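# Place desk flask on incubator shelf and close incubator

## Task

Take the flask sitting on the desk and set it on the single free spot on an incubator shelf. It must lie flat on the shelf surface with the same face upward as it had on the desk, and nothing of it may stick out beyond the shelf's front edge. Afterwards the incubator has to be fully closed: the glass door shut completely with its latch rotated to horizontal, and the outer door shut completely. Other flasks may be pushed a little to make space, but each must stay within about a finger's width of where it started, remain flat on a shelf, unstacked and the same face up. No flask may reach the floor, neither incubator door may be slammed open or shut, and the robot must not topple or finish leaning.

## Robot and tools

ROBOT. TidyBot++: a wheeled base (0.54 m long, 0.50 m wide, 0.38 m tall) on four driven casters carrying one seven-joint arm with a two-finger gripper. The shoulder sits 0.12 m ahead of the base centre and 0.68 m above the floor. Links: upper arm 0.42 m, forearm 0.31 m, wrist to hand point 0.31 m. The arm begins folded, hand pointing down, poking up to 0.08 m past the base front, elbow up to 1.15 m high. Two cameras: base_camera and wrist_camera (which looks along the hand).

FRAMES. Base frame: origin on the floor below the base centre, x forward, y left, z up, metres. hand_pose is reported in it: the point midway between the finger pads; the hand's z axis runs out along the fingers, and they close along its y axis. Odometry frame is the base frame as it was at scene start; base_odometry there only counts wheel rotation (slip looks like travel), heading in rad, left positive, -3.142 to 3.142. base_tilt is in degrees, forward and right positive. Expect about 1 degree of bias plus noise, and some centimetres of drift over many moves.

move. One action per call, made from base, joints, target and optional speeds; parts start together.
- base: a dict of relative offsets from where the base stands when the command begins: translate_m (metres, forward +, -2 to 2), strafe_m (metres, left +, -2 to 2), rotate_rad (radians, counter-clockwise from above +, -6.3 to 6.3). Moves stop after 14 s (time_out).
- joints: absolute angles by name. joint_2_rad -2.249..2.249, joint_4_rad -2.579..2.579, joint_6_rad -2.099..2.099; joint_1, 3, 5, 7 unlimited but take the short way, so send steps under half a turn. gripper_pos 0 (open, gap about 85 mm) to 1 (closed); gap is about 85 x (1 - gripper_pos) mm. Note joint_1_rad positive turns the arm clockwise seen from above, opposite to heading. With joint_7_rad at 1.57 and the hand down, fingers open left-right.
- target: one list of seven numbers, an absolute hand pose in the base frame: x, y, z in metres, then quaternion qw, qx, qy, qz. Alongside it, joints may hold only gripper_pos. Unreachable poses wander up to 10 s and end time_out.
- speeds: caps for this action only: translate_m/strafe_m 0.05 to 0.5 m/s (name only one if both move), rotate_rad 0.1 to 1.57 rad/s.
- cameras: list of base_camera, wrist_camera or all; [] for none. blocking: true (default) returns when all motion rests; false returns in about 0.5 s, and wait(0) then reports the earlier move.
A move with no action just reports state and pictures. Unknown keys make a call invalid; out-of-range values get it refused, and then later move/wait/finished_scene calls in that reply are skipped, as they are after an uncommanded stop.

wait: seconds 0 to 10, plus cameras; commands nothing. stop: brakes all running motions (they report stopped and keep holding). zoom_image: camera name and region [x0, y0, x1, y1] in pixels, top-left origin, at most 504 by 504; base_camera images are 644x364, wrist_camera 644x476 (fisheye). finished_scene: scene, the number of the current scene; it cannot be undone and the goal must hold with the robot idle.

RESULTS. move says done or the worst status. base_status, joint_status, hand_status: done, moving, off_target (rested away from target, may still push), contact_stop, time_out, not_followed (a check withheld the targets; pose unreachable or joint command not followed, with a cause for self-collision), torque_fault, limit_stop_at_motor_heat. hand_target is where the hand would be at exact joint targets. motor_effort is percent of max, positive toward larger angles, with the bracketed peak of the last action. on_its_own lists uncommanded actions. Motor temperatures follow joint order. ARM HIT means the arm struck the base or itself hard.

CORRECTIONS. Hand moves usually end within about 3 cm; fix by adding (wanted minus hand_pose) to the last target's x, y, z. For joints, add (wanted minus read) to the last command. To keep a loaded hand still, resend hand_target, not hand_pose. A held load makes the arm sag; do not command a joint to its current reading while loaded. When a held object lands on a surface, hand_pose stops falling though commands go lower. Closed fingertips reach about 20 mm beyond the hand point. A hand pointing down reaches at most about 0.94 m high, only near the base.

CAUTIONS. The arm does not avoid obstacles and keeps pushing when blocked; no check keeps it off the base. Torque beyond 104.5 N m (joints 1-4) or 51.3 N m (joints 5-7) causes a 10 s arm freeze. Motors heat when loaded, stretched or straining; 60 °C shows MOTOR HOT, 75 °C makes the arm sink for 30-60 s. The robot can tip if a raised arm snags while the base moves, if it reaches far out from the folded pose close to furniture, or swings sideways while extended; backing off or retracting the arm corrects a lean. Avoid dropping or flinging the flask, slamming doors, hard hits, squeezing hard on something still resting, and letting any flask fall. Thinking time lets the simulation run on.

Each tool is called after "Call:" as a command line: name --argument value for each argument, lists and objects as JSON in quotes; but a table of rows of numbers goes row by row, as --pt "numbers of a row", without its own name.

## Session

Call:
move

Scene clock: 0.00 s.
Motor temperatures (°C): [31 21 23 30 35 33 39]
base_odometry: x=+0.000 y=+0.000 heading=+0.000
base_tilt: forward=+0.0 right=-0.3
base_status: not commanded
joint_positions: joint_1_rad=-0.016 joint_2_rad=-0.363 joint_3_rad=+3.131 joint_4_rad=-2.532 joint_5_rad=-0.012 joint_6_rad=-0.839 joint_7_rad=+1.534 gripper_pos=+0.000
joint_status: not commanded
motor_effort: joint_1_rad=+1 joint_2_rad=-1 joint_3_rad=+0 joint_4_rad=+15 joint_5_rad=+0 joint_6_rad=+2 joint_7_rad=+0
hand_pose: x=+0.2705 y=+0.0078 z=+0.5895 quat_wxyz=(-0.005, +0.998, -0.009, +0.067) (m; base frame)
hand_target: x=+0.2707 y=+0.0078 z=+0.5896 quat_wxyz=(-0.005, +0.998, -0.009, +0.067) (m; base frame)
hand_status: not commanded
pictures: base_camera, wrist_camera

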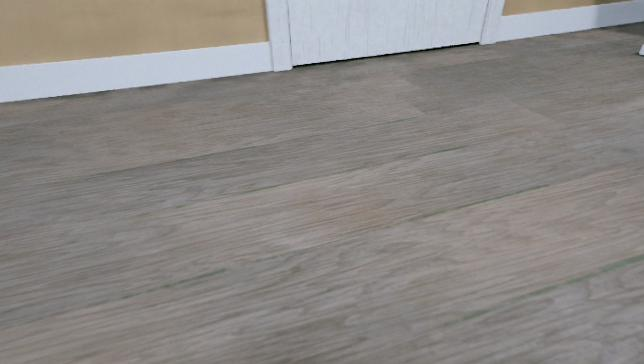

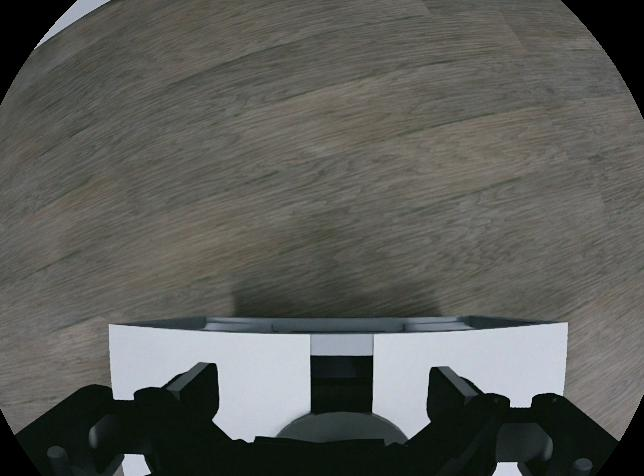

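Call:
move --joints '{"joint_1_rad": 0.0, "joint_2_rad": -0.5, "joint_3_rad": 3.1416, "joint_4_rad": -2.0, "joint_5_rad": 0.0, "joint_6_rad": -0.2, "joint_7_rad": 1.57}' --cameras '["wrist_camera"]'

Call:
move --joints '{"joint_1_rad": 1.3}' --cameras '["wrist_camera"]'

Call:
move --joints '{"joint_1_rad": -1.3}' --cameras '["wrist_camera"]'

Scene clock: 8.27 s.
Motor temperatures (°C): [31 21 23 30 35 33 39]
move: done
base_odometry: x=+0.000 y=+0.000 heading=+0.000
base_tilt: forward=+0.1 right=-0.3
base_status: not commanded
joint_positions: joint_1_rad=-0.014 joint_2_rad=-0.486 joint_3_rad=+3.131 joint_4_rad=-2.015 joint_5_rad=-0.012 joint_6_rad=-0.246 joint_7_rad=+1.534 gripper_pos=+0.000
joint_status: all done
motor_effort: joint_1_rad=-1(2) joint_2_rad=-4(6) joint_3_rad=+0(1) joint_4_rad=+22(22) joint_5_rad=+0(1) joint_6_rad=+9(9) joint_7_rad=+1(2)
hand_pose: x=+0.5411 y=+0.0141 z=+1.0034 quat_wxyz=(-0.022, +0.776, -0.007, +0.631) (m; base frame)
hand_target: x=+0.5396 y=+0.0013 z=+1.0332 quat_wxyz=(+0.000, +0.751, +0.000, +0.660) (m; base frame)
hand_status: not commanded
pictures: wrist_camera

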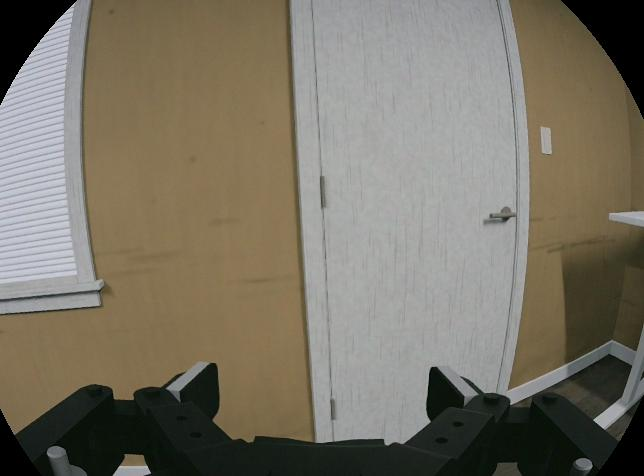

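Scene clock: 10.83 s.
Motor temperatures (°C): [31 21 23 30 35 33 39]
move: done
base_odometry: x=+0.000 y=+0.000 heading=+0.000
base_tilt: forward=+0.0 right=-0.3
base_status: not commanded
joint_positions: joint_1_rad=+1.287 joint_2_rad=-0.486 joint_3_rad=+3.131 joint_4_rad=-2.015 joint_5_rad=-0.012 joint_6_rad=-0.244 joint_7_rad=+1.534 gripper_pos=+0.000
joint_status: all done
motor_effort: joint_1_rad=-1(2) joint_2_rad=-4(5) joint_3_rad=+0(1) joint_4_rad=+22(23) joint_5_rad=+1(1) joint_6_rad=+9(9) joint_7_rad=+0(1)
hand_pose: x=+0.2451 y=-0.4033 z=+1.0041 quat_wxyz=(+0.365, +0.612, -0.475, +0.516) (m; base frame)
hand_target: x=+0.2328 y=-0.4049 z=+1.0332 quat_wxyz=(+0.399, +0.598, -0.455, +0.526) (m; base frame)
hand_status: not commanded
pictures: wrist_camera

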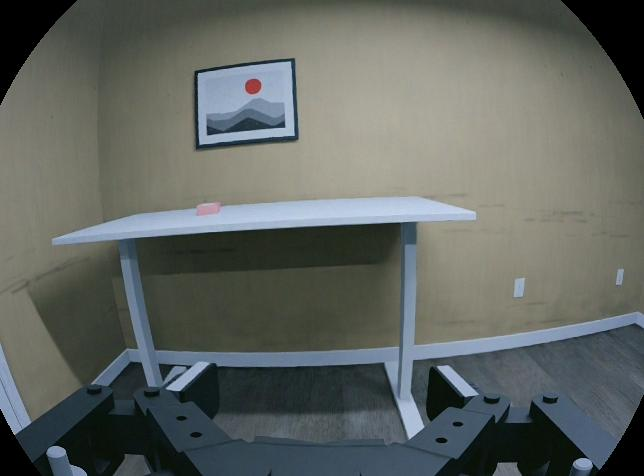

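Scene clock: 14.37 s.
Motor temperatures (°C): [31 21 23 30 35 33 39]
move: done
base_odometry: x=+0.000 y=+0.000 heading=+0.000
base_tilt: forward=+0.0 right=-0.3
base_status: not commanded
joint_positions: joint_1_rad=-1.287 joint_2_rad=-0.486 joint_3_rad=+3.131 joint_4_rad=-2.015 joint_5_rad=-0.012 joint_6_rad=-0.243 joint_7_rad=+1.534 gripper_pos=+0.000
joint_status: all done
motor_effort: joint_1_rad=+1(2) joint_2_rad=-4(5) joint_3_rad=+0(2) joint_4_rad=+22(23) joint_5_rad=+0(1) joint_6_rad=+9(9) joint_7_rad=+0(1)
hand_pose: x=+0.2299 y=+0.4077 z=+1.0043 quat_wxyz=(-0.393, +0.627, +0.455, +0.495) (m; base frame)
hand_target: x=+0.2302 y=+0.4056 z=+1.0332 quat_wxyz=(-0.400, +0.598, +0.454, +0.525) (m; base frame)
hand_status: not commanded
pictures: wrist_camera

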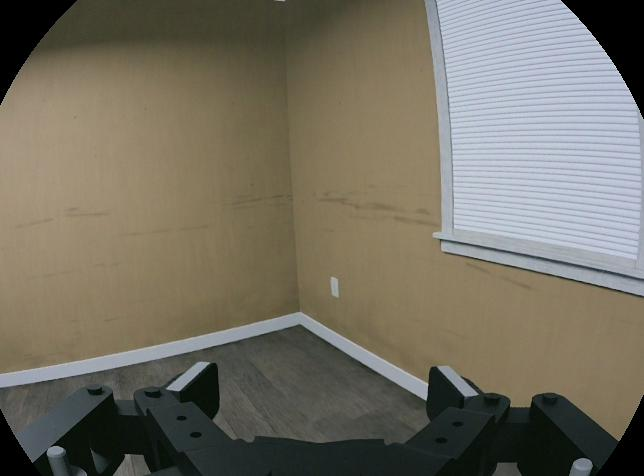

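Call:
move --joints '{"joint_1_rad": -2.6}' --cameras '["wrist_camera"]'

Call:
move --joints '{"joint_1_rad": -3.6}' --cameras '["wrist_camera"]'

Scene clock: 22.70 s.
Motor temperatures (°C): [31 21 23 30 35 33 39]
move: done
base_odometry: x=+0.000 y=+0.000 heading=+0.000
base_tilt: forward=+0.0 right=-0.2
base_status: not commanded
joint_positions: joint_1_rad=-2.587 joint_2_rad=-0.486 joint_3_rad=+3.131 joint_4_rad=-2.015 joint_5_rad=-0.012 joint_6_rad=-0.243 joint_7_rad=+1.534 gripper_pos=+0.000
joint_status: all done
motor_effort: joint_1_rad=+0(2) joint_2_rad=-4(5) joint_3_rad=+0(1) joint_4_rad=+22(23) joint_5_rad=+0(1) joint_6_rad=+9(9) joint_7_rad=+0(1)
hand_pose: x=-0.2442 y=+0.2159 z=+1.0043 quat_wxyz=(-0.613, +0.224, +0.742, +0.156) (m; base frame)
hand_target: x=-0.2421 y=+0.2156 z=+1.0332 quat_wxyz=(-0.636, +0.201, +0.724, +0.176) (m; base frame)
hand_status: not commanded
pictures: wrist_camera

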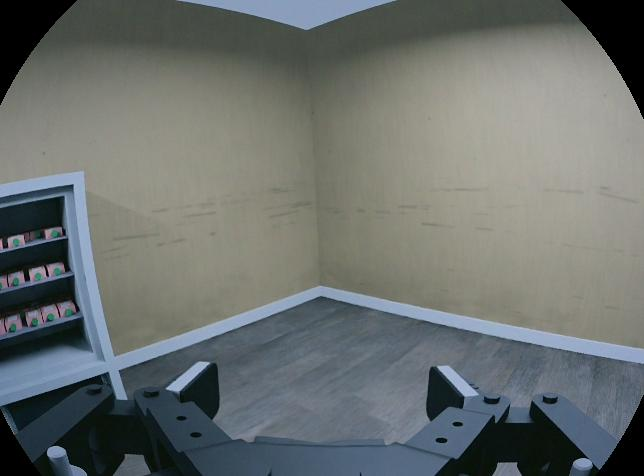

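Scene clock: 25.00 s.
Motor temperatures (°C): [31 21 23 30 35 33 39]
move: done
base_odometry: x=+0.000 y=+0.000 heading=+0.000
base_tilt: forward=+0.1 right=-0.4
base_status: not commanded
joint_positions: joint_1_rad=-3.587 joint_2_rad=-0.486 joint_3_rad=+3.131 joint_4_rad=-2.015 joint_5_rad=-0.012 joint_6_rad=-0.243 joint_7_rad=+1.534 gripper_pos=+0.000
joint_status: all done
motor_effort: joint_1_rad=+0(3) joint_2_rad=-4(5) joint_3_rad=+0(1) joint_4_rad=+22(23) joint_5_rad=+0(1) joint_6_rad=+9(9) joint_7_rad=+0(1)
hand_pose: x=-0.2589 y=-0.1891 z=+1.0043 quat_wxyz=(-0.613, -0.159, +0.758, -0.157) (m; base frame)
hand_target: x=-0.2575 y=-0.1873 z=+1.0332 quat_wxyz=(-0.643, -0.170, +0.732, -0.150) (m; base frame)
hand_status: not commanded
pictures: wrist_camera

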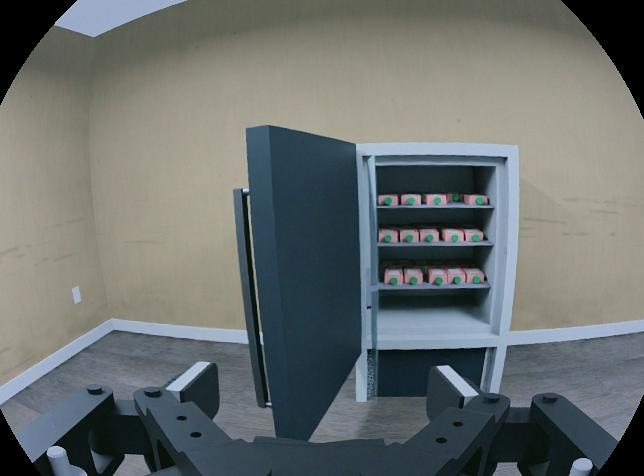

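Call:
zoom_image --camera "wrist_camera" --region '[340, 130, 540, 330]'

Scaled by 2.520.

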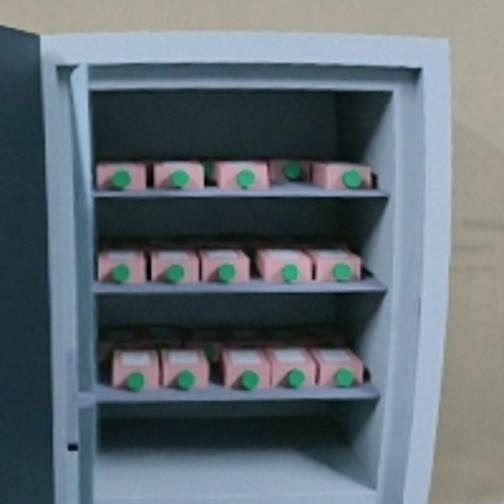

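Call:
move --joints '{"joint_1_rad": -1.57}' --cameras '[]'

Call:
move --joints '{"joint_1_rad": 0.0}' --base '{"rotate_rad": -1.3}'

Scene clock: 101.70 s.
Motor temperatures (°C): [31 21 23 30 35 33 39]
move: done
base_odometry: x=+0.000 y=+0.000 heading=+0.000
base_tilt: forward=+0.0 right=-0.3
base_status: not commanded
joint_positions: joint_1_rad=-1.583 joint_2_rad=-0.486 joint_3_rad=+3.131 joint_4_rad=-2.015 joint_5_rad=-0.012 joint_6_rad=-0.243 joint_7_rad=+1.534 gripper_pos=+0.000
joint_status: all done
motor_effort: joint_1_rad=-1(2) joint_2_rad=-4(5) joint_3_rad=+0(2) joint_4_rad=+22(23) joint_5_rad=+0(1) joint_6_rad=+9(9) joint_7_rad=+1(1)
hand_pose: x=+0.1057 y=+0.4224 z=+1.0044 quat_wxyz=(-0.462, +0.553, +0.542, +0.432) (m; base frame)
hand_target: x=+0.1180 y=+0.4206 z=+1.0332 quat_wxyz=(-0.467, +0.532, +0.531, +0.467) (m; base frame)
hand_status: not commanded
pictures: none
No camera images: "cameras" was empty.

Scene clock: 104.50 s.
Motor temperatures (°C): [31 21 23 30 35 33 39]
move: done
base_odometry: x=+0.000 y=+0.000 heading=-1.300
base_tilt: forward=+0.0 right=-0.3
base_status: done
joint_positions: joint_1_rad=-0.013 joint_2_rad=-0.486 joint_3_rad=+3.132 joint_4_rad=-2.015 joint_5_rad=-0.012 joint_6_rad=-0.242 joint_7_rad=+1.534 gripper_pos=+0.000
joint_status: all done
motor_effort: joint_1_rad=+0(2) joint_2_rad=-4(6) joint_3_rad=+0(3) joint_4_rad=+22(23) joint_5_rad=+0(1) joint_6_rad=+9(9) joint_7_rad=+1(1)
hand_pose: x=+0.5414 y=+0.0129 z=+1.0047 quat_wxyz=(-0.022, +0.774, -0.008, +0.632) (m; base frame)
hand_target: x=+0.5396 y=+0.0013 z=+1.0332 quat_wxyz=(+0.000, +0.751, +0.000, +0.660) (m; base frame)
hand_status: not commanded
pictures: base_camera, wrist_camera

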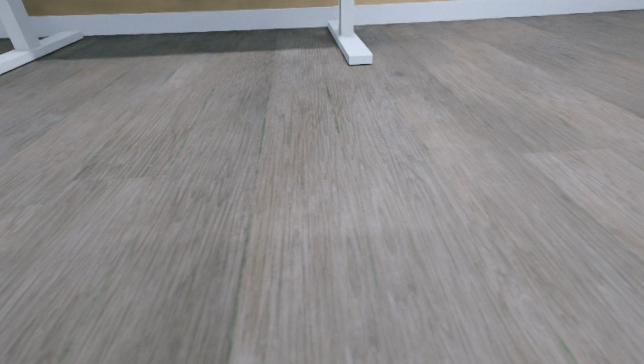

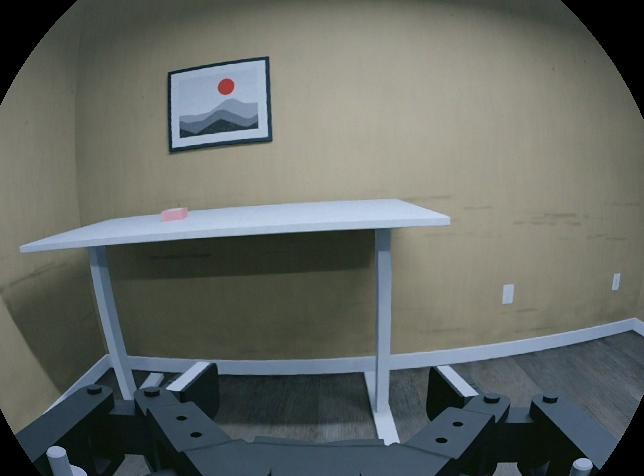

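Call:
zoom_image --camera "wrist_camera" --region '[120, 180, 260, 260]'

Scaled by 3.600.

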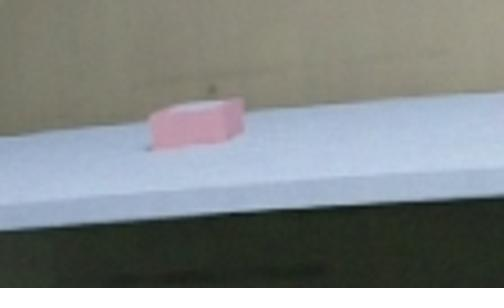

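Call:
move --base '{"rotate_rad": 0.33}' --cameras '[]'

Call:
move --base '{"translate_m": 0.9}' --cameras '["wrist_camera"]'

Call:
zoom_image --camera "wrist_camera" --region '[220, 140, 440, 300]'

Scene clock: 140.27 s.
Motor temperatures (°C): [31 21 23 30 35 33 39]
move: done
base_odometry: x=+0.000 y=+0.000 heading=-0.971
base_tilt: forward=+0.0 right=-0.3
base_status: done
joint_positions: joint_1_rad=-0.009 joint_2_rad=-0.486 joint_3_rad=+3.132 joint_4_rad=-2.015 joint_5_rad=-0.012 joint_6_rad=-0.242 joint_7_rad=+1.534 gripper_pos=+0.000
joint_status: not commanded
motor_effort: joint_1_rad=+0(2) joint_2_rad=-4(5) joint_3_rad=+0(2) joint_4_rad=+22(23) joint_5_rad=+1(1) joint_6_rad=+9(9) joint_7_rad=+1(1)
hand_pose: x=+0.5415 y=+0.0110 z=+1.0047 quat_wxyz=(-0.020, +0.774, -0.010, +0.632) (m; base frame)
hand_target: x=+0.5396 y=+0.0013 z=+1.0332 quat_wxyz=(+0.000, +0.751, +0.000, +0.660) (m; base frame)
hand_status: not commanded
pictures: none
No camera images: "cameras" was empty.

Scene clock: 143.13 s.
Motor temperatures (°C): [31 21 23 30 35 33 39]
move: done
base_odometry: x=+0.508 y=-0.743 heading=-0.972
base_tilt: forward=+0.1 right=-0.3
base_status: done
joint_positions: joint_1_rad=-0.009 joint_2_rad=-0.495 joint_3_rad=+3.132 joint_4_rad=-2.015 joint_5_rad=-0.012 joint_6_rad=-0.240 joint_7_rad=+1.534 gripper_pos=+0.000
joint_status: not commanded
motor_effort: joint_1_rad=-1(1) joint_2_rad=-4(7) joint_3_rad=+0(1) joint_4_rad=+23(23) joint_5_rad=+0(1) joint_6_rad=+9(9) joint_7_rad=+0(1)
hand_pose: x=+0.5386 y=+0.0110 z=+1.0092 quat_wxyz=(-0.021, +0.771, -0.010, +0.637) (m; base frame)
hand_target: x=+0.5396 y=+0.0013 z=+1.0332 quat_wxyz=(+0.000, +0.751, +0.000, +0.660) (m; base frame)
hand_status: not commanded
pictures: wrist_camera

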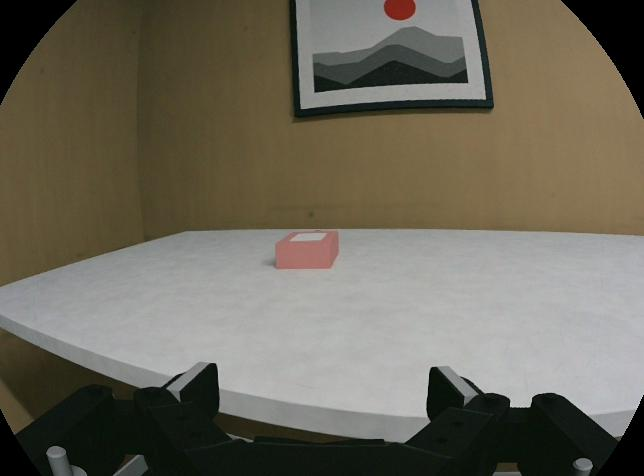

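Scaled by 2.291.

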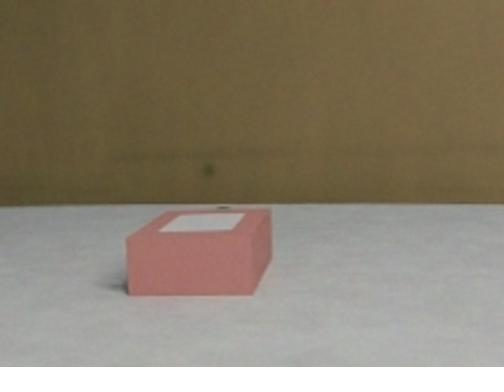

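Call:
move --base '{"rotate_rad": -0.13}' --cameras '[]'

Call:
move --base '{"strafe_m": 0.16}' --cameras '["wrist_camera"]'

Call:
zoom_image --camera "wrist_camera" --region '[220, 180, 420, 300]'

Scene clock: 178.73 s.
Motor temperatures (°C): [31 21 23 31 35 33 39]
move: done
base_odometry: x=+0.508 y=-0.743 heading=-1.102
base_tilt: forward=+0.0 right=-0.4
base_status: done
joint_positions: joint_1_rad=-0.006 joint_2_rad=-0.495 joint_3_rad=+3.134 joint_4_rad=-2.015 joint_5_rad=-0.012 joint_6_rad=-0.240 joint_7_rad=+1.534 gripper_pos=+0.000
joint_status: not commanded
motor_effort: joint_1_rad=+0(2) joint_2_rad=-4(5) joint_3_rad=+0(2) joint_4_rad=+22(23) joint_5_rad=+0(1) joint_6_rad=+9(9) joint_7_rad=+0(1)
hand_pose: x=+0.5387 y=+0.0086 z=+1.0093 quat_wxyz=(-0.019, +0.771, -0.012, +0.637) (m; base frame)
hand_target: x=+0.5396 y=+0.0013 z=+1.0332 quat_wxyz=(+0.000, +0.751, +0.000, +0.660) (m; base frame)
hand_status: not commanded
pictures: none
No camera images: "cameras" was empty.

Scene clock: 180.20 s.
Motor temperatures (°C): [31 21 23 31 35 33 39]
move: done
base_odometry: x=+0.651 y=-0.671 heading=-1.103
base_tilt: forward=+0.0 right=-0.3
base_status: done
joint_positions: joint_1_rad=-0.006 joint_2_rad=-0.495 joint_3_rad=+3.135 joint_4_rad=-2.015 joint_5_rad=-0.012 joint_6_rad=-0.240 joint_7_rad=+1.534 gripper_pos=+0.000
joint_status: not commanded
motor_effort: joint_1_rad=-1(1) joint_2_rad=-4(6) joint_3_rad=+0(3) joint_4_rad=+22(23) joint_5_rad=+1(1) joint_6_rad=+9(9) joint_7_rad=+0(1)
hand_pose: x=+0.5387 y=+0.0084 z=+1.0093 quat_wxyz=(-0.019, +0.771, -0.012, +0.637) (m; base frame)
hand_target: x=+0.5396 y=+0.0013 z=+1.0332 quat_wxyz=(+0.000, +0.751, +0.000, +0.660) (m; base frame)
hand_status: not commanded
pictures: wrist_camera

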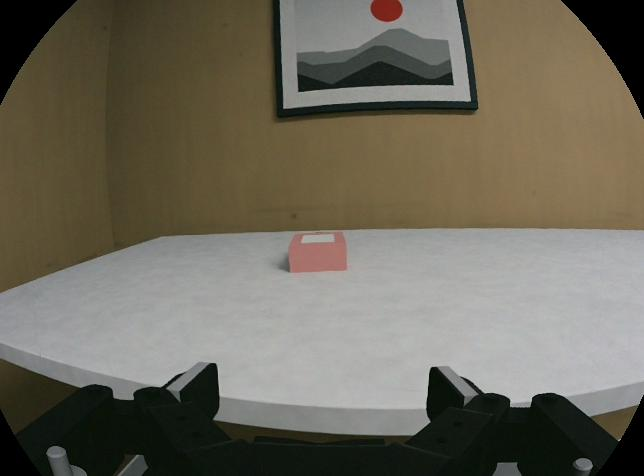

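Scaled by 2.520.

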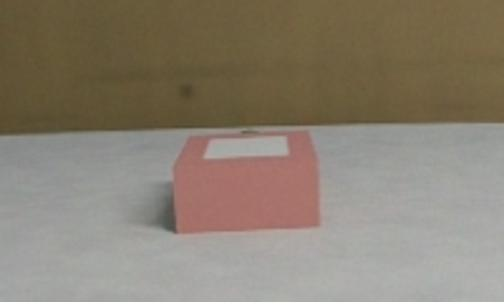

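Call:
move --joints '{"joint_1_rad": 0.0, "joint_2_rad": -0.196, "joint_3_rad": 3.1416, "joint_4_rad": -1.483, "joint_5_rad": 0.0, "joint_6_rad": -0.817, "joint_7_rad": 1.57, "gripper_pos": 0.0}' --cameras '["wrist_camera"]'

Call:
zoom_image --camera "wrist_camera" --region '[220, 60, 420, 180]'

Scene clock: 204.30 s.
Motor temperatures (°C): [31 21 23 31 35 33 39]
move: done
base_odometry: x=+0.651 y=-0.671 heading=-1.103
base_tilt: forward=+0.0 right=-0.4
base_status: not commanded
joint_positions: joint_1_rad=-0.006 joint_2_rad=-0.206 joint_3_rad=+3.135 joint_4_rad=-1.503 joint_5_rad=-0.012 joint_6_rad=-0.761 joint_7_rad=+1.534 gripper_pos=+0.000
joint_status: all done
motor_effort: joint_1_rad=-1(2) joint_2_rad=-13(14) joint_3_rad=+0(2) joint_4_rad=+21(23) joint_5_rad=+0(1) joint_6_rad=+8(10) joint_7_rad=+0(1)
hand_pose: x=+0.6103 y=+0.0108 z=+1.0329 quat_wxyz=(-0.018, +0.857, -0.012, +0.515) (m; base frame)
hand_target: x=+0.6069 y=+0.0013 z=+1.0243 quat_wxyz=(+0.000, +0.868, +0.000, +0.496) (m; base frame)
hand_status: not commanded
pictures: wrist_camera

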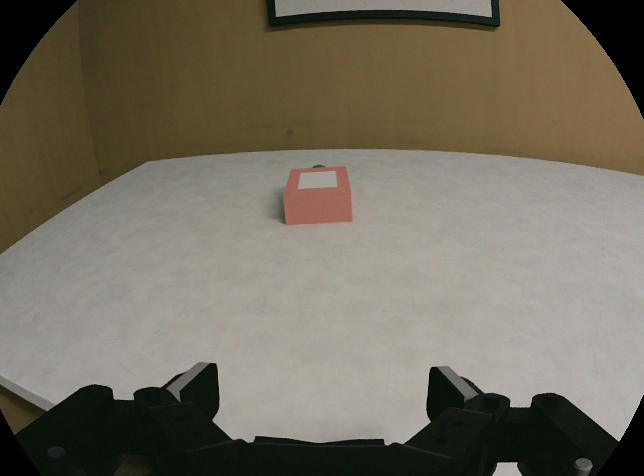

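Scaled by 2.520.

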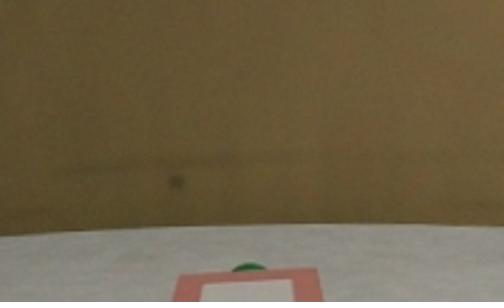

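Call:
move --base '{"translate_m": 0.25}' --speeds '{"translate_m": 0.2}' --cameras '["wrist_camera"]'

Scene clock: 217.60 s.
Motor temperatures (°C): [31 21 23 31 35 33 39]
move: done
base_odometry: x=+0.764 y=-0.894 heading=-1.103
base_tilt: forward=+0.1 right=-0.3
base_status: done
joint_positions: joint_1_rad=-0.006 joint_2_rad=-0.193 joint_3_rad=+3.135 joint_4_rad=-1.502 joint_5_rad=-0.012 joint_6_rad=-0.765 joint_7_rad=+1.534 gripper_pos=+0.000
joint_status: not commanded
motor_effort: joint_1_rad=+0(1) joint_2_rad=-14(16) joint_3_rad=-1(1) joint_4_rad=+21(22) joint_5_rad=+0(1) joint_6_rad=+8(8) joint_7_rad=+1(1)
hand_pose: x=+0.6145 y=+0.0108 z=+1.0263 quat_wxyz=(-0.018, +0.861, -0.012, +0.509) (m; base frame)
hand_target: x=+0.6069 y=+0.0013 z=+1.0243 quat_wxyz=(+0.000, +0.868, +0.000, +0.496) (m; base frame)
hand_status: not commanded
pictures: wrist_camera

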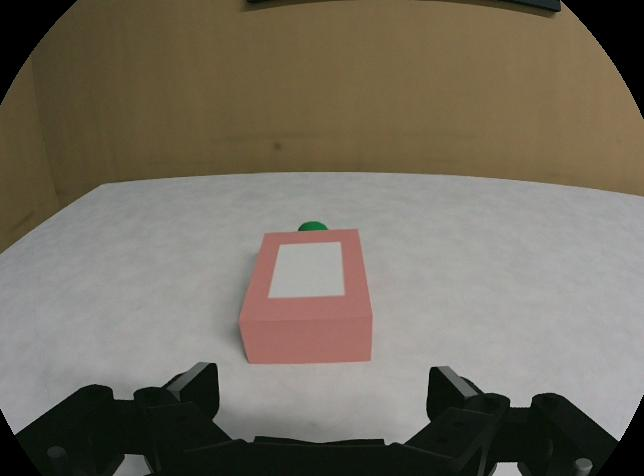

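Call:
move --base '{"translate_m": 0.06, "strafe_m": 0.0125}' --speeds '{"translate_m": 0.1}' --cameras '["wrist_camera"]'

Scene clock: 233.17 s.
Motor temperatures (°C): [31 21 23 31 35 33 39]
move: done
base_odometry: x=+0.802 y=-0.942 heading=-1.103
base_tilt: forward=+0.0 right=-0.3
base_status: done
joint_positions: joint_1_rad=-0.006 joint_2_rad=-0.191 joint_3_rad=+3.135 joint_4_rad=-1.501 joint_5_rad=-0.012 joint_6_rad=-0.766 joint_7_rad=+1.534 gripper_pos=+0.000
joint_status: not commanded
motor_effort: joint_1_rad=+0(2) joint_2_rad=-13(16) joint_3_rad=+0(1) joint_4_rad=+21(22) joint_5_rad=+0(1) joint_6_rad=+8(8) joint_7_rad=+0(1)
hand_pose: x=+0.6149 y=+0.0108 z=+1.0255 quat_wxyz=(-0.018, +0.861, -0.012, +0.508) (m; base frame)
hand_target: x=+0.6069 y=+0.0013 z=+1.0243 quat_wxyz=(+0.000, +0.868, +0.000, +0.496) (m; base frame)
hand_status: not commanded
pictures: wrist_camera

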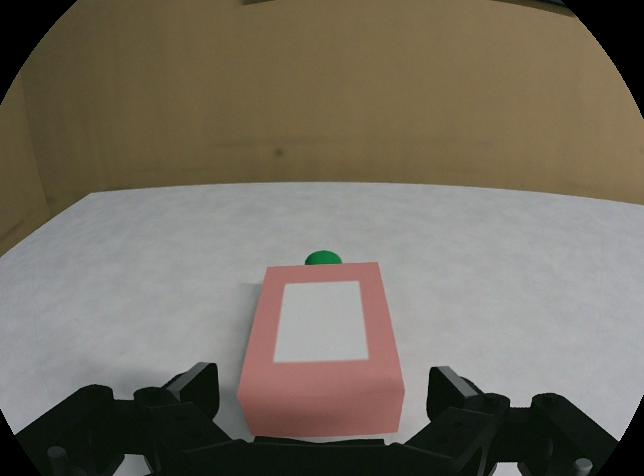

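Call:
move --joints '{"joint_4_rad": -1.59, "joint_6_rad": -0.70}' --cameras '["wrist_camera"]'

Scene clock: 240.53 s.
Motor temperatures (°C): [31 21 23 31 35 33 39]
move: done
base_odometry: x=+0.802 y=-0.942 heading=-1.103
base_tilt: forward=+0.1 right=-0.3
base_status: not commanded
joint_positions: joint_1_rad=-0.006 joint_2_rad=-0.191 joint_3_rad=+3.135 joint_4_rad=-1.585 joint_5_rad=-0.012 joint_6_rad=-0.733 joint_7_rad=+1.534 gripper_pos=+0.000
joint_status: all done
motor_effort: joint_1_rad=+0(1) joint_2_rad=-14(15) joint_3_rad=+0(1) joint_4_rad=+21(23) joint_5_rad=+0(0) joint_6_rad=+8(8) joint_7_rad=+0(1)
hand_pose: x=+0.6127 y=+0.0106 z=+0.9861 quat_wxyz=(-0.017, +0.874, -0.012, +0.486) (m; base frame)
hand_target: x=+0.6162 y=+0.0013 z=+0.9943 quat_wxyz=(+0.000, +0.866, +0.000, +0.500) (m; base frame)
hand_status: not commanded
pictures: wrist_camera

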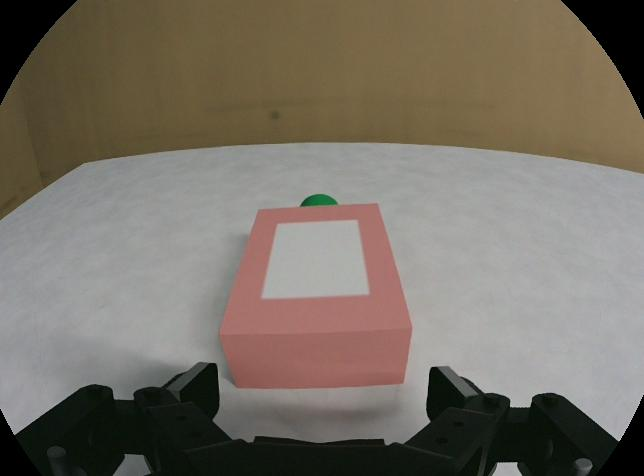

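Call:
move --joints '{"joint_4_rad": -1.575, "joint_6_rad": -0.715}' --base '{"translate_m": 0.03, "strafe_m": 0.003}' --speeds '{"translate_m": 0.05}' --cameras '["wrist_camera"]'

Scene clock: 252.73 s.
Motor temperatures (°C): [31 21 23 31 35 33 39]
move: done
base_odometry: x=+0.818 y=-0.968 heading=-1.103
base_tilt: forward=+0.1 right=-0.3
base_status: done
joint_positions: joint_1_rad=-0.006 joint_2_rad=-0.192 joint_3_rad=+3.135 joint_4_rad=-1.582 joint_5_rad=-0.012 joint_6_rad=-0.733 joint_7_rad=+1.534 gripper_pos=+0.000
joint_status: all done
motor_effort: joint_1_rad=+0(1) joint_2_rad=-13(17) joint_3_rad=+0(2) joint_4_rad=+21(22) joint_5_rad=+1(1) joint_6_rad=+8(8) joint_7_rad=+0(1)
hand_pose: x=+0.6130 y=+0.0106 z=+0.9881 quat_wxyz=(-0.017, +0.873, -0.012, +0.487) (m; base frame)
hand_target: x=+0.6153 y=+0.0013 z=+0.9989 quat_wxyz=(+0.000, +0.866, +0.000, +0.500) (m; base frame)
hand_status: not commanded
pictures: wrist_camera

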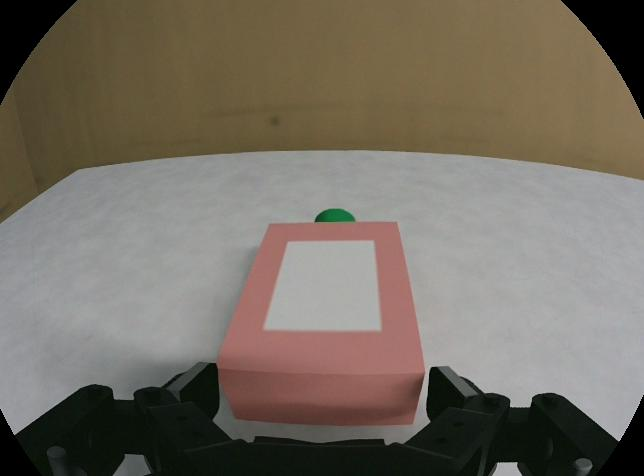

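Call:
move --base '{"translate_m": -0.02}' --speeds '{"translate_m": 0.05}' --cameras '[]'

Call:
move --base '{"rotate_rad": -0.05, "strafe_m": 0.035}' --speeds '{"strafe_m": 0.1}' --cameras '["wrist_camera"]'

Scene clock: 266.23 s.
Motor temperatures (°C): [31 21 23 31 35 33 39]
move: done
base_odometry: x=+0.809 y=-0.950 heading=-1.103
base_tilt: forward=+0.1 right=-0.3
base_status: done
joint_positions: joint_1_rad=-0.006 joint_2_rad=-0.192 joint_3_rad=+3.135 joint_4_rad=-1.582 joint_5_rad=-0.012 joint_6_rad=-0.733 joint_7_rad=+1.534 gripper_pos=+0.000
joint_status: not commanded
motor_effort: joint_1_rad=+0(2) joint_2_rad=-14(17) joint_3_rad=-1(1) joint_4_rad=+21(22) joint_5_rad=+0(1) joint_6_rad=+8(8) joint_7_rad=+0(1)
hand_pose: x=+0.6130 y=+0.0106 z=+0.9882 quat_wxyz=(-0.017, +0.873, -0.012, +0.487) (m; base frame)
hand_target: x=+0.6153 y=+0.0013 z=+0.9989 quat_wxyz=(+0.000, +0.866, +0.000, +0.500) (m; base frame)
hand_status: not commanded
pictures: none
No camera images: "cameras" was empty.

Scene clock: 267.13 s.
Motor temperatures (°C): [31 21 23 31 35 33 39]
move: done
base_odometry: x=+0.841 y=-0.934 heading=-1.153
base_tilt: forward=+0.0 right=-0.3
base_status: done
joint_positions: joint_1_rad=-0.004 joint_2_rad=-0.192 joint_3_rad=+3.135 joint_4_rad=-1.582 joint_5_rad=-0.012 joint_6_rad=-0.733 joint_7_rad=+1.534 gripper_pos=+0.000
joint_status: not commanded
motor_effort: joint_1_rad=-1(2) joint_2_rad=-14(15) joint_3_rad=-1(2) joint_4_rad=+21(22) joint_5_rad=+0(1) joint_6_rad=+8(8) joint_7_rad=+0(1)
hand_pose: x=+0.6130 y=+0.0093 z=+0.9882 quat_wxyz=(-0.017, +0.873, -0.013, +0.487) (m; base frame)
hand_target: x=+0.6153 y=+0.0013 z=+0.9989 quat_wxyz=(+0.000, +0.866, +0.000, +0.500) (m; base frame)
hand_status: not commanded
pictures: wrist_camera

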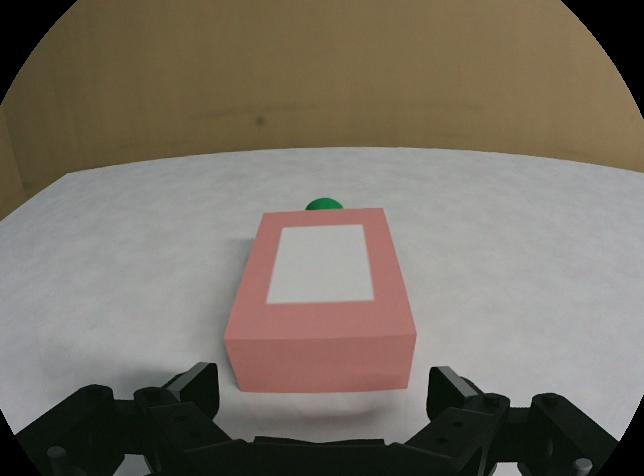

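Call:
move --base '{"translate_m": 0.025, "strafe_m": 0.001}' --speeds '{"translate_m": 0.05}' --cameras '["wrist_camera"]'

Scene clock: 271.60 s.
Motor temperatures (°C): [31 21 23 31 35 33 39]
move: done
base_odometry: x=+0.852 y=-0.956 heading=-1.153
base_tilt: forward=+0.1 right=-0.3
base_status: done
joint_positions: joint_1_rad=-0.004 joint_2_rad=-0.192 joint_3_rad=+3.135 joint_4_rad=-1.582 joint_5_rad=-0.012 joint_6_rad=-0.733 joint_7_rad=+1.534 gripper_pos=+0.000
joint_status: not commanded
motor_effort: joint_1_rad=+0(1) joint_2_rad=-14(17) joint_3_rad=+0(1) joint_4_rad=+21(22) joint_5_rad=+0(1) joint_6_rad=+8(8) joint_7_rad=+1(1)
hand_pose: x=+0.6129 y=+0.0093 z=+0.9883 quat_wxyz=(-0.017, +0.873, -0.013, +0.488) (m; base frame)
hand_target: x=+0.6153 y=+0.0013 z=+0.9989 quat_wxyz=(+0.000, +0.866, +0.000, +0.500) (m; base frame)
hand_status: not commanded
pictures: wrist_camera

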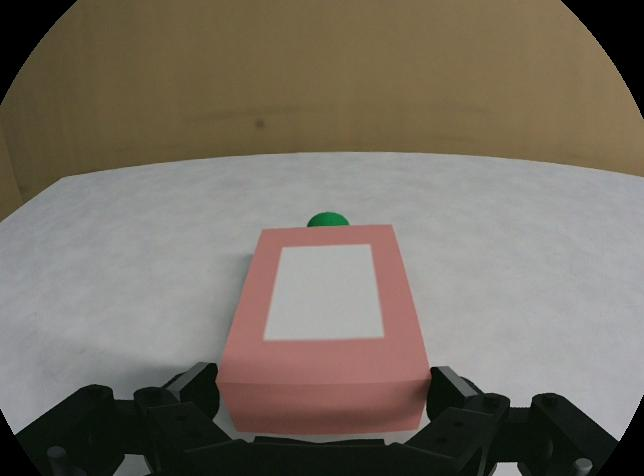

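Call:
move --base '{"translate_m": 0.035, "strafe_m": 0.001}' --speeds '{"translate_m": 0.05}' --cameras '["wrist_camera"]'

Scene clock: 277.17 s.
Motor temperatures (°C): [31 21 23 31 35 33 39]
move: done
base_odometry: x=+0.867 y=-0.988 heading=-1.153
base_tilt: forward=+0.0 right=-0.3
base_status: done
joint_positions: joint_1_rad=-0.004 joint_2_rad=-0.192 joint_3_rad=+3.135 joint_4_rad=-1.582 joint_5_rad=-0.012 joint_6_rad=-0.733 joint_7_rad=+1.534 gripper_pos=+0.000
joint_status: not commanded
motor_effort: joint_1_rad=+0(1) joint_2_rad=-14(17) joint_3_rad=+0(1) joint_4_rad=+20(22) joint_5_rad=+0(1) joint_6_rad=+7(8) joint_7_rad=+0(1)
hand_pose: x=+0.6128 y=+0.0093 z=+0.9884 quat_wxyz=(-0.017, +0.873, -0.013, +0.488) (m; base frame)
hand_target: x=+0.6153 y=+0.0013 z=+0.9989 quat_wxyz=(+0.000, +0.866, +0.000, +0.500) (m; base frame)
hand_status: not commanded
pictures: wrist_camera

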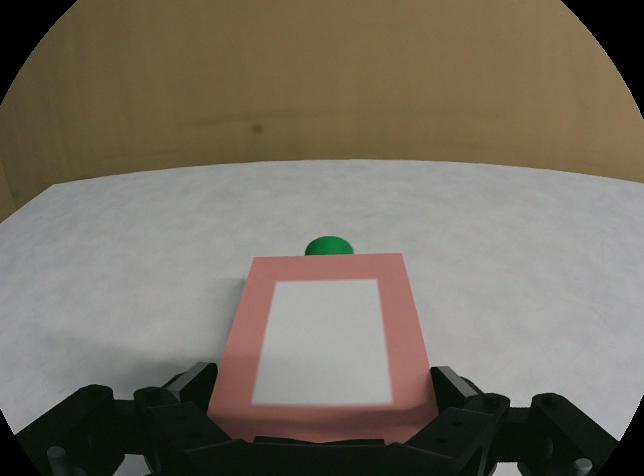

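Call:
move --joints '{"gripper_pos": 0.075}' --cameras '[]'

Call:
move --joints '{"gripper_pos": 0.12}' --cameras '["wrist_camera"]'

Scene clock: 287.00 s.
Motor temperatures (°C): [31 21 23 31 35 33 39]
move: done
base_odometry: x=+0.867 y=-0.988 heading=-1.153
base_tilt: forward=+0.0 right=-0.3
base_status: not commanded
joint_positions: joint_1_rad=-0.004 joint_2_rad=-0.193 joint_3_rad=+3.135 joint_4_rad=-1.581 joint_5_rad=-0.012 joint_6_rad=-0.733 joint_7_rad=+1.534 gripper_pos=+0.052
joint_status: all done
motor_effort: joint_1_rad=+0(1) joint_2_rad=-13(13) joint_3_rad=-1(1) joint_4_rad=+21(21) joint_5_rad=+0(0) joint_6_rad=+7(8) joint_7_rad=+0(1)
hand_pose: x=+0.6128 y=+0.0093 z=+0.9894 quat_wxyz=(-0.017, +0.872, -0.013, +0.488) (m; base frame)
hand_target: x=+0.6153 y=+0.0013 z=+0.9989 quat_wxyz=(+0.000, +0.866, +0.000, +0.500) (m; base frame)
hand_status: not commanded
pictures: none
No camera images: "cameras" was empty.

Scene clock: 287.43 s.
Motor temperatures (°C): [31 21 23 31 35 33 39]
move: off_target
base_odometry: x=+0.867 y=-0.988 heading=-1.153
base_tilt: forward=+0.1 right=-0.3
base_status: not commanded
joint_positions: joint_1_rad=-0.004 joint_2_rad=-0.193 joint_3_rad=+3.135 joint_4_rad=-1.581 joint_5_rad=-0.012 joint_6_rad=-0.733 joint_7_rad=+1.534 gripper_pos=+0.053
joint_status: gripper_pos off_target (ended at +0.053, target +0.120)
motor_effort: joint_1_rad=+0(1) joint_2_rad=-13(13) joint_3_rad=+0(1) joint_4_rad=+20(21) joint_5_rad=+0(1) joint_6_rad=+7(7) joint_7_rad=+0(0)
hand_pose: x=+0.6128 y=+0.0093 z=+0.9894 quat_wxyz=(-0.017, +0.872, -0.013, +0.488) (m; base frame)
hand_target: x=+0.6153 y=+0.0013 z=+0.9989 quat_wxyz=(+0.000, +0.866, +0.000, +0.500) (m; base frame)
hand_status: not commanded
pictures: wrist_camera

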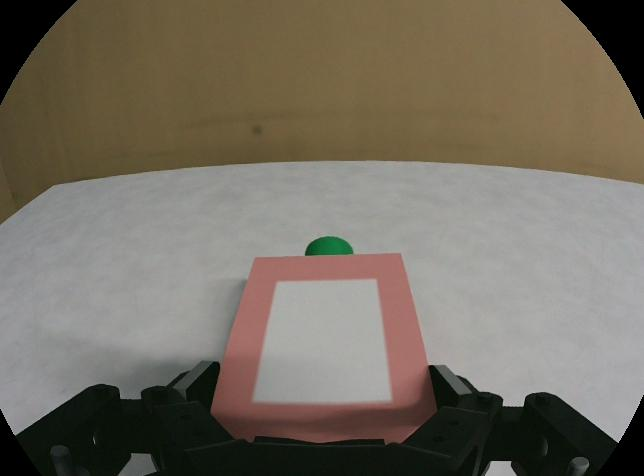

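Call:
move --joints '{"gripper_pos": 0.25}' --cameras '[]'

Call:
move --joints '{"joint_4_rad": -1.395, "joint_6_rad": -0.895}' --cameras '["wrist_camera"]'

Scene clock: 294.27 s.
Motor temperatures (°C): [31 21 23 31 35 33 39]
move: off_target
base_odometry: x=+0.867 y=-0.988 heading=-1.153
base_tilt: forward=+0.1 right=-0.3
base_status: not commanded
joint_positions: joint_1_rad=-0.004 joint_2_rad=-0.193 joint_3_rad=+3.135 joint_4_rad=-1.581 joint_5_rad=-0.012 joint_6_rad=-0.733 joint_7_rad=+1.534 gripper_pos=+0.053
joint_status: gripper_pos off_target (ended at +0.053, target +0.250)
motor_effort: joint_1_rad=+0(1) joint_2_rad=-13(13) joint_3_rad=-1(1) joint_4_rad=+20(21) joint_5_rad=+0(1) joint_6_rad=+7(7) joint_7_rad=+0(1)
hand_pose: x=+0.6128 y=+0.0093 z=+0.9894 quat_wxyz=(-0.017, +0.872, -0.013, +0.488) (m; base frame)
hand_target: x=+0.6153 y=+0.0013 z=+0.9989 quat_wxyz=(+0.000, +0.866, +0.000, +0.500) (m; base frame)
hand_status: not commanded
pictures: none
No camera images: "cameras" was empty.

Scene clock: 295.40 s.
Motor temperatures (°C): [31 21 23 31 35 33 39]
move: done
base_odometry: x=+0.867 y=-0.988 heading=-1.153
base_tilt: forward=+0.0 right=-0.3
base_status: not commanded
joint_positions: joint_1_rad=-0.004 joint_2_rad=-0.191 joint_3_rad=+3.135 joint_4_rad=-1.415 joint_5_rad=-0.012 joint_6_rad=-0.845 joint_7_rad=+1.534 gripper_pos=+0.053
joint_status: all done
motor_effort: joint_1_rad=-1(1) joint_2_rad=-14(16) joint_3_rad=-1(1) joint_4_rad=+21(24) joint_5_rad=+0(1) joint_6_rad=+9(10) joint_7_rad=+1(1)
hand_pose: x=+0.6079 y=+0.0096 z=+1.0533 quat_wxyz=(-0.018, +0.859, -0.012, +0.511) (m; base frame)
hand_target: x=+0.5996 y=+0.0013 z=+1.0532 quat_wxyz=(+0.000, +0.866, +0.000, +0.500) (m; base frame)
hand_status: not commanded
pictures: wrist_camera

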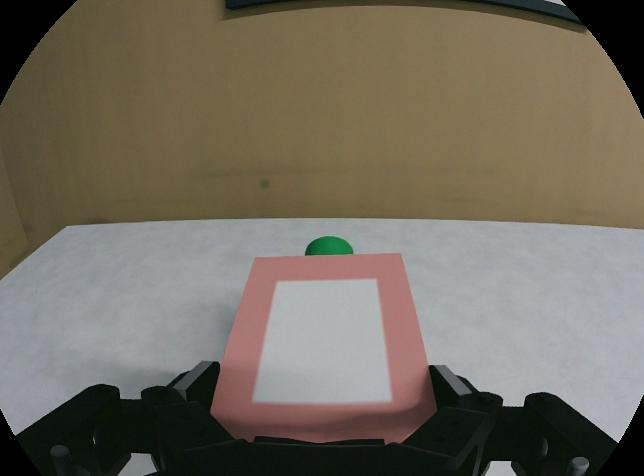

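Call:
move --base '{"translate_m": -0.7}' --speeds '{"translate_m": 0.25}' --cameras '[]'

Call:
move --base '{"rotate_rad": -1.8}' --speeds '{"rotate_rad": 0.7}' --cameras '["wrist_camera"]'

Scene clock: 317.90 s.
Motor temperatures (°C): [31 21 23 31 35 33 39]
move: done
base_odometry: x=+0.583 y=-0.348 heading=-1.153
base_tilt: forward=+0.0 right=-0.3
base_status: done
joint_positions: joint_1_rad=-0.004 joint_2_rad=-0.192 joint_3_rad=+3.135 joint_4_rad=-1.415 joint_5_rad=-0.012 joint_6_rad=-0.849 joint_7_rad=+1.534 gripper_pos=+0.053
joint_status: not commanded
motor_effort: joint_1_rad=+0(2) joint_2_rad=-14(17) joint_3_rad=+0(3) joint_4_rad=+21(22) joint_5_rad=+0(1) joint_6_rad=+9(9) joint_7_rad=+1(1)
hand_pose: x=+0.6072 y=+0.0095 z=+1.0525 quat_wxyz=(-0.017, +0.860, -0.012, +0.510) (m; base frame)
hand_target: x=+0.5996 y=+0.0013 z=+1.0532 quat_wxyz=(+0.000, +0.866, +0.000, +0.500) (m; base frame)
hand_status: not commanded
pictures: none
No camera images: "cameras" was empty.

Scene clock: 321.20 s.
Motor temperatures (°C): [31 21 23 31 35 33 39]
move: done
base_odometry: x=+0.583 y=-0.348 heading=-2.953
base_tilt: forward=+0.1 right=-0.3
base_status: done
joint_positions: joint_1_rad=-0.002 joint_2_rad=-0.192 joint_3_rad=+3.136 joint_4_rad=-1.415 joint_5_rad=-0.012 joint_6_rad=-0.849 joint_7_rad=+1.534 gripper_pos=+0.053
joint_status: not commanded
motor_effort: joint_1_rad=+0(2) joint_2_rad=-14(15) joint_3_rad=+0(3) joint_4_rad=+21(22) joint_5_rad=+0(1) joint_6_rad=+9(9) joint_7_rad=+0(1)
hand_pose: x=+0.6073 y=+0.0083 z=+1.0525 quat_wxyz=(-0.017, +0.860, -0.013, +0.510) (m; base frame)
hand_target: x=+0.5996 y=+0.0013 z=+1.0532 quat_wxyz=(+0.000, +0.866, +0.000, +0.500) (m; base frame)
hand_status: not commanded
pictures: wrist_camera

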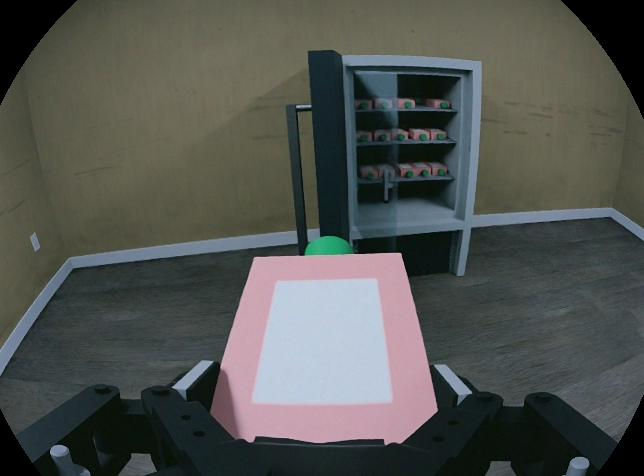

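Call:
move --base '{"strafe_m": -0.69, "translate_m": 0.9, "rotate_rad": 0.163}' --speeds '{"translate_m": 0.3}' --cameras '["wrist_camera"]'

Call:
zoom_image --camera "wrist_camera" --region '[180, 40, 480, 240]'

Scene clock: 384.07 s.
Motor temperatures (°C): [31 21 23 31 35 33 39]
move: done
base_odometry: x=-0.431 y=+0.161 heading=-2.789
base_tilt: forward=+0.1 right=-0.3
base_status: done
joint_positions: joint_1_rad=-0.003 joint_2_rad=-0.190 joint_3_rad=+3.136 joint_4_rad=-1.415 joint_5_rad=-0.012 joint_6_rad=-0.850 joint_7_rad=+1.534 gripper_pos=+0.053
joint_status: not commanded
motor_effort: joint_1_rad=+0(3) joint_2_rad=-14(16) joint_3_rad=-1(5) joint_4_rad=+21(22) joint_5_rad=+0(2) joint_6_rad=+8(9) joint_7_rad=+0(1)
hand_pose: x=+0.6076 y=+0.0090 z=+1.0517 quat_wxyz=(-0.017, +0.861, -0.013, +0.509) (m; base frame)
hand_target: x=+0.5996 y=+0.0013 z=+1.0532 quat_wxyz=(+0.000, +0.866, +0.000, +0.500) (m; base frame)
hand_status: not commanded
pictures: wrist_camera

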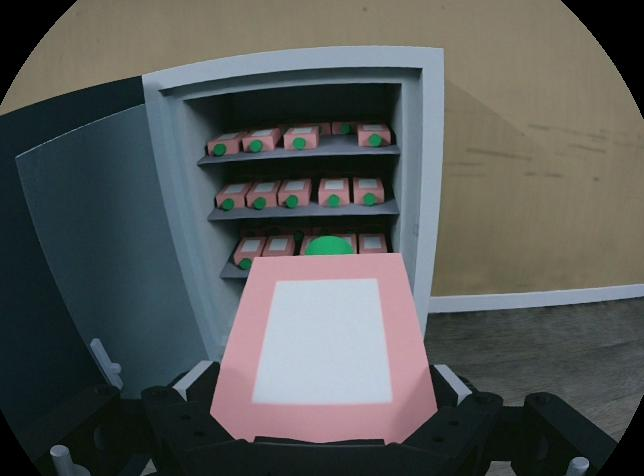

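Scaled by 1.680.

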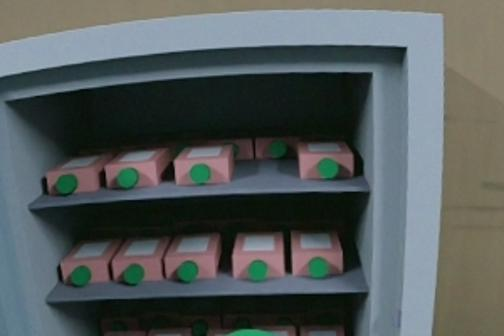

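Call:
move --base '{"strafe_m": -0.045, "translate_m": 0.2, "rotate_rad": 0.02}' --joints '{"joint_4_rad": -1.535, "joint_6_rad": -0.755}' --speeds '{"translate_m": 0.1}' --cameras '["wrist_camera"]'

Call:
zoom_image --camera "wrist_camera" --region '[180, 40, 480, 240]'

Scene clock: 424.90 s.
Motor temperatures (°C): [31 21 23 31 35 33 39]
move: done
base_odometry: x=-0.634 y=+0.134 heading=-2.769
base_tilt: forward=+0.1 right=-0.3
base_status: done
joint_positions: joint_1_rad=-0.003 joint_2_rad=-0.190 joint_3_rad=+3.136 joint_4_rad=-1.534 joint_5_rad=-0.012 joint_6_rad=-0.800 joint_7_rad=+1.534 gripper_pos=+0.053
joint_status: all done
motor_effort: joint_1_rad=+0(2) joint_2_rad=-14(17) joint_3_rad=-1(2) joint_4_rad=+22(24) joint_5_rad=+0(1) joint_6_rad=+9(9) joint_7_rad=+0(1)
hand_pose: x=+0.6072 y=+0.0088 z=+0.9967 quat_wxyz=(-0.016, +0.878, -0.014, +0.478) (m; base frame)
hand_target: x=+0.6127 y=+0.0013 z=+1.0112 quat_wxyz=(+0.000, +0.866, +0.000, +0.500) (m; base frame)
hand_status: not commanded
pictures: wrist_camera

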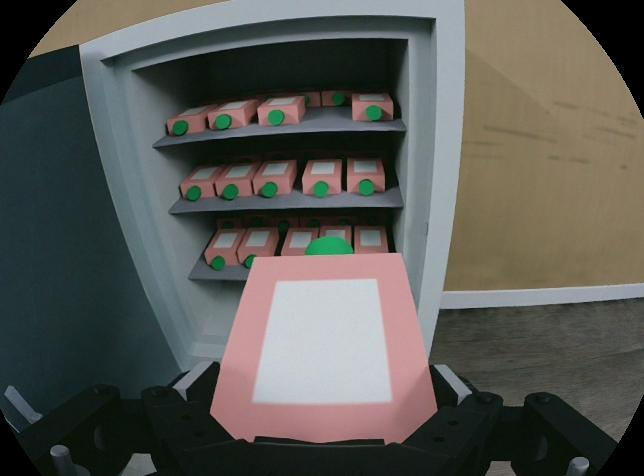

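Scaled by 1.680.

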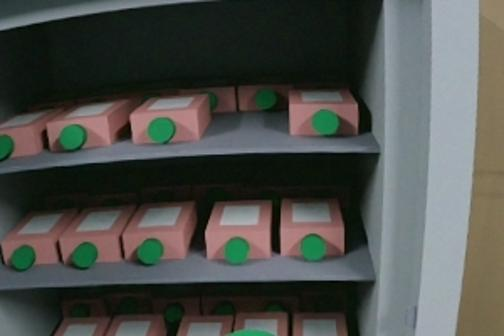

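Call:
move --base '{"translate_m": 0.4}' --speeds '{"translate_m": 0.12}' --cameras '["wrist_camera"]'

Call:
zoom_image --camera "wrist_camera" --region '[80, 0, 460, 260]'

Scene clock: 462.80 s.
Motor temperatures (°C): [31 21 23 30 35 33 39]
move: done
base_odometry: x=-1.007 y=-0.011 heading=-2.770
base_tilt: forward=+0.0 right=-0.3
base_status: done
joint_positions: joint_1_rad=-0.003 joint_2_rad=-0.187 joint_3_rad=+3.136 joint_4_rad=-1.534 joint_5_rad=-0.012 joint_6_rad=-0.799 joint_7_rad=+1.534 gripper_pos=+0.053
joint_status: not commanded
motor_effort: joint_1_rad=-1(1) joint_2_rad=-14(18) joint_3_rad=-1(1) joint_4_rad=+22(23) joint_5_rad=+0(1) joint_6_rad=+8(9) joint_7_rad=+0(1)
hand_pose: x=+0.6083 y=+0.0088 z=+0.9954 quat_wxyz=(-0.016, +0.879, -0.014, +0.477) (m; base frame)
hand_target: x=+0.6127 y=+0.0013 z=+1.0112 quat_wxyz=(+0.000, +0.866, +0.000, +0.500) (m; base frame)
hand_status: not commanded
pictures: wrist_camera

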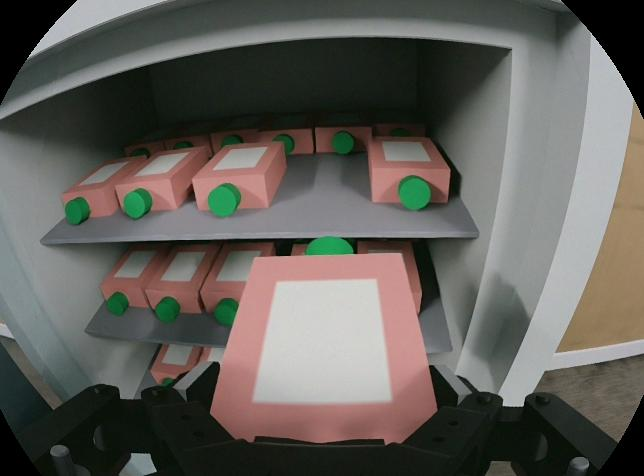

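Scaled by 1.326.

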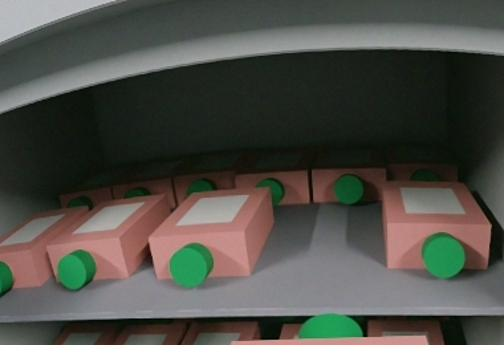

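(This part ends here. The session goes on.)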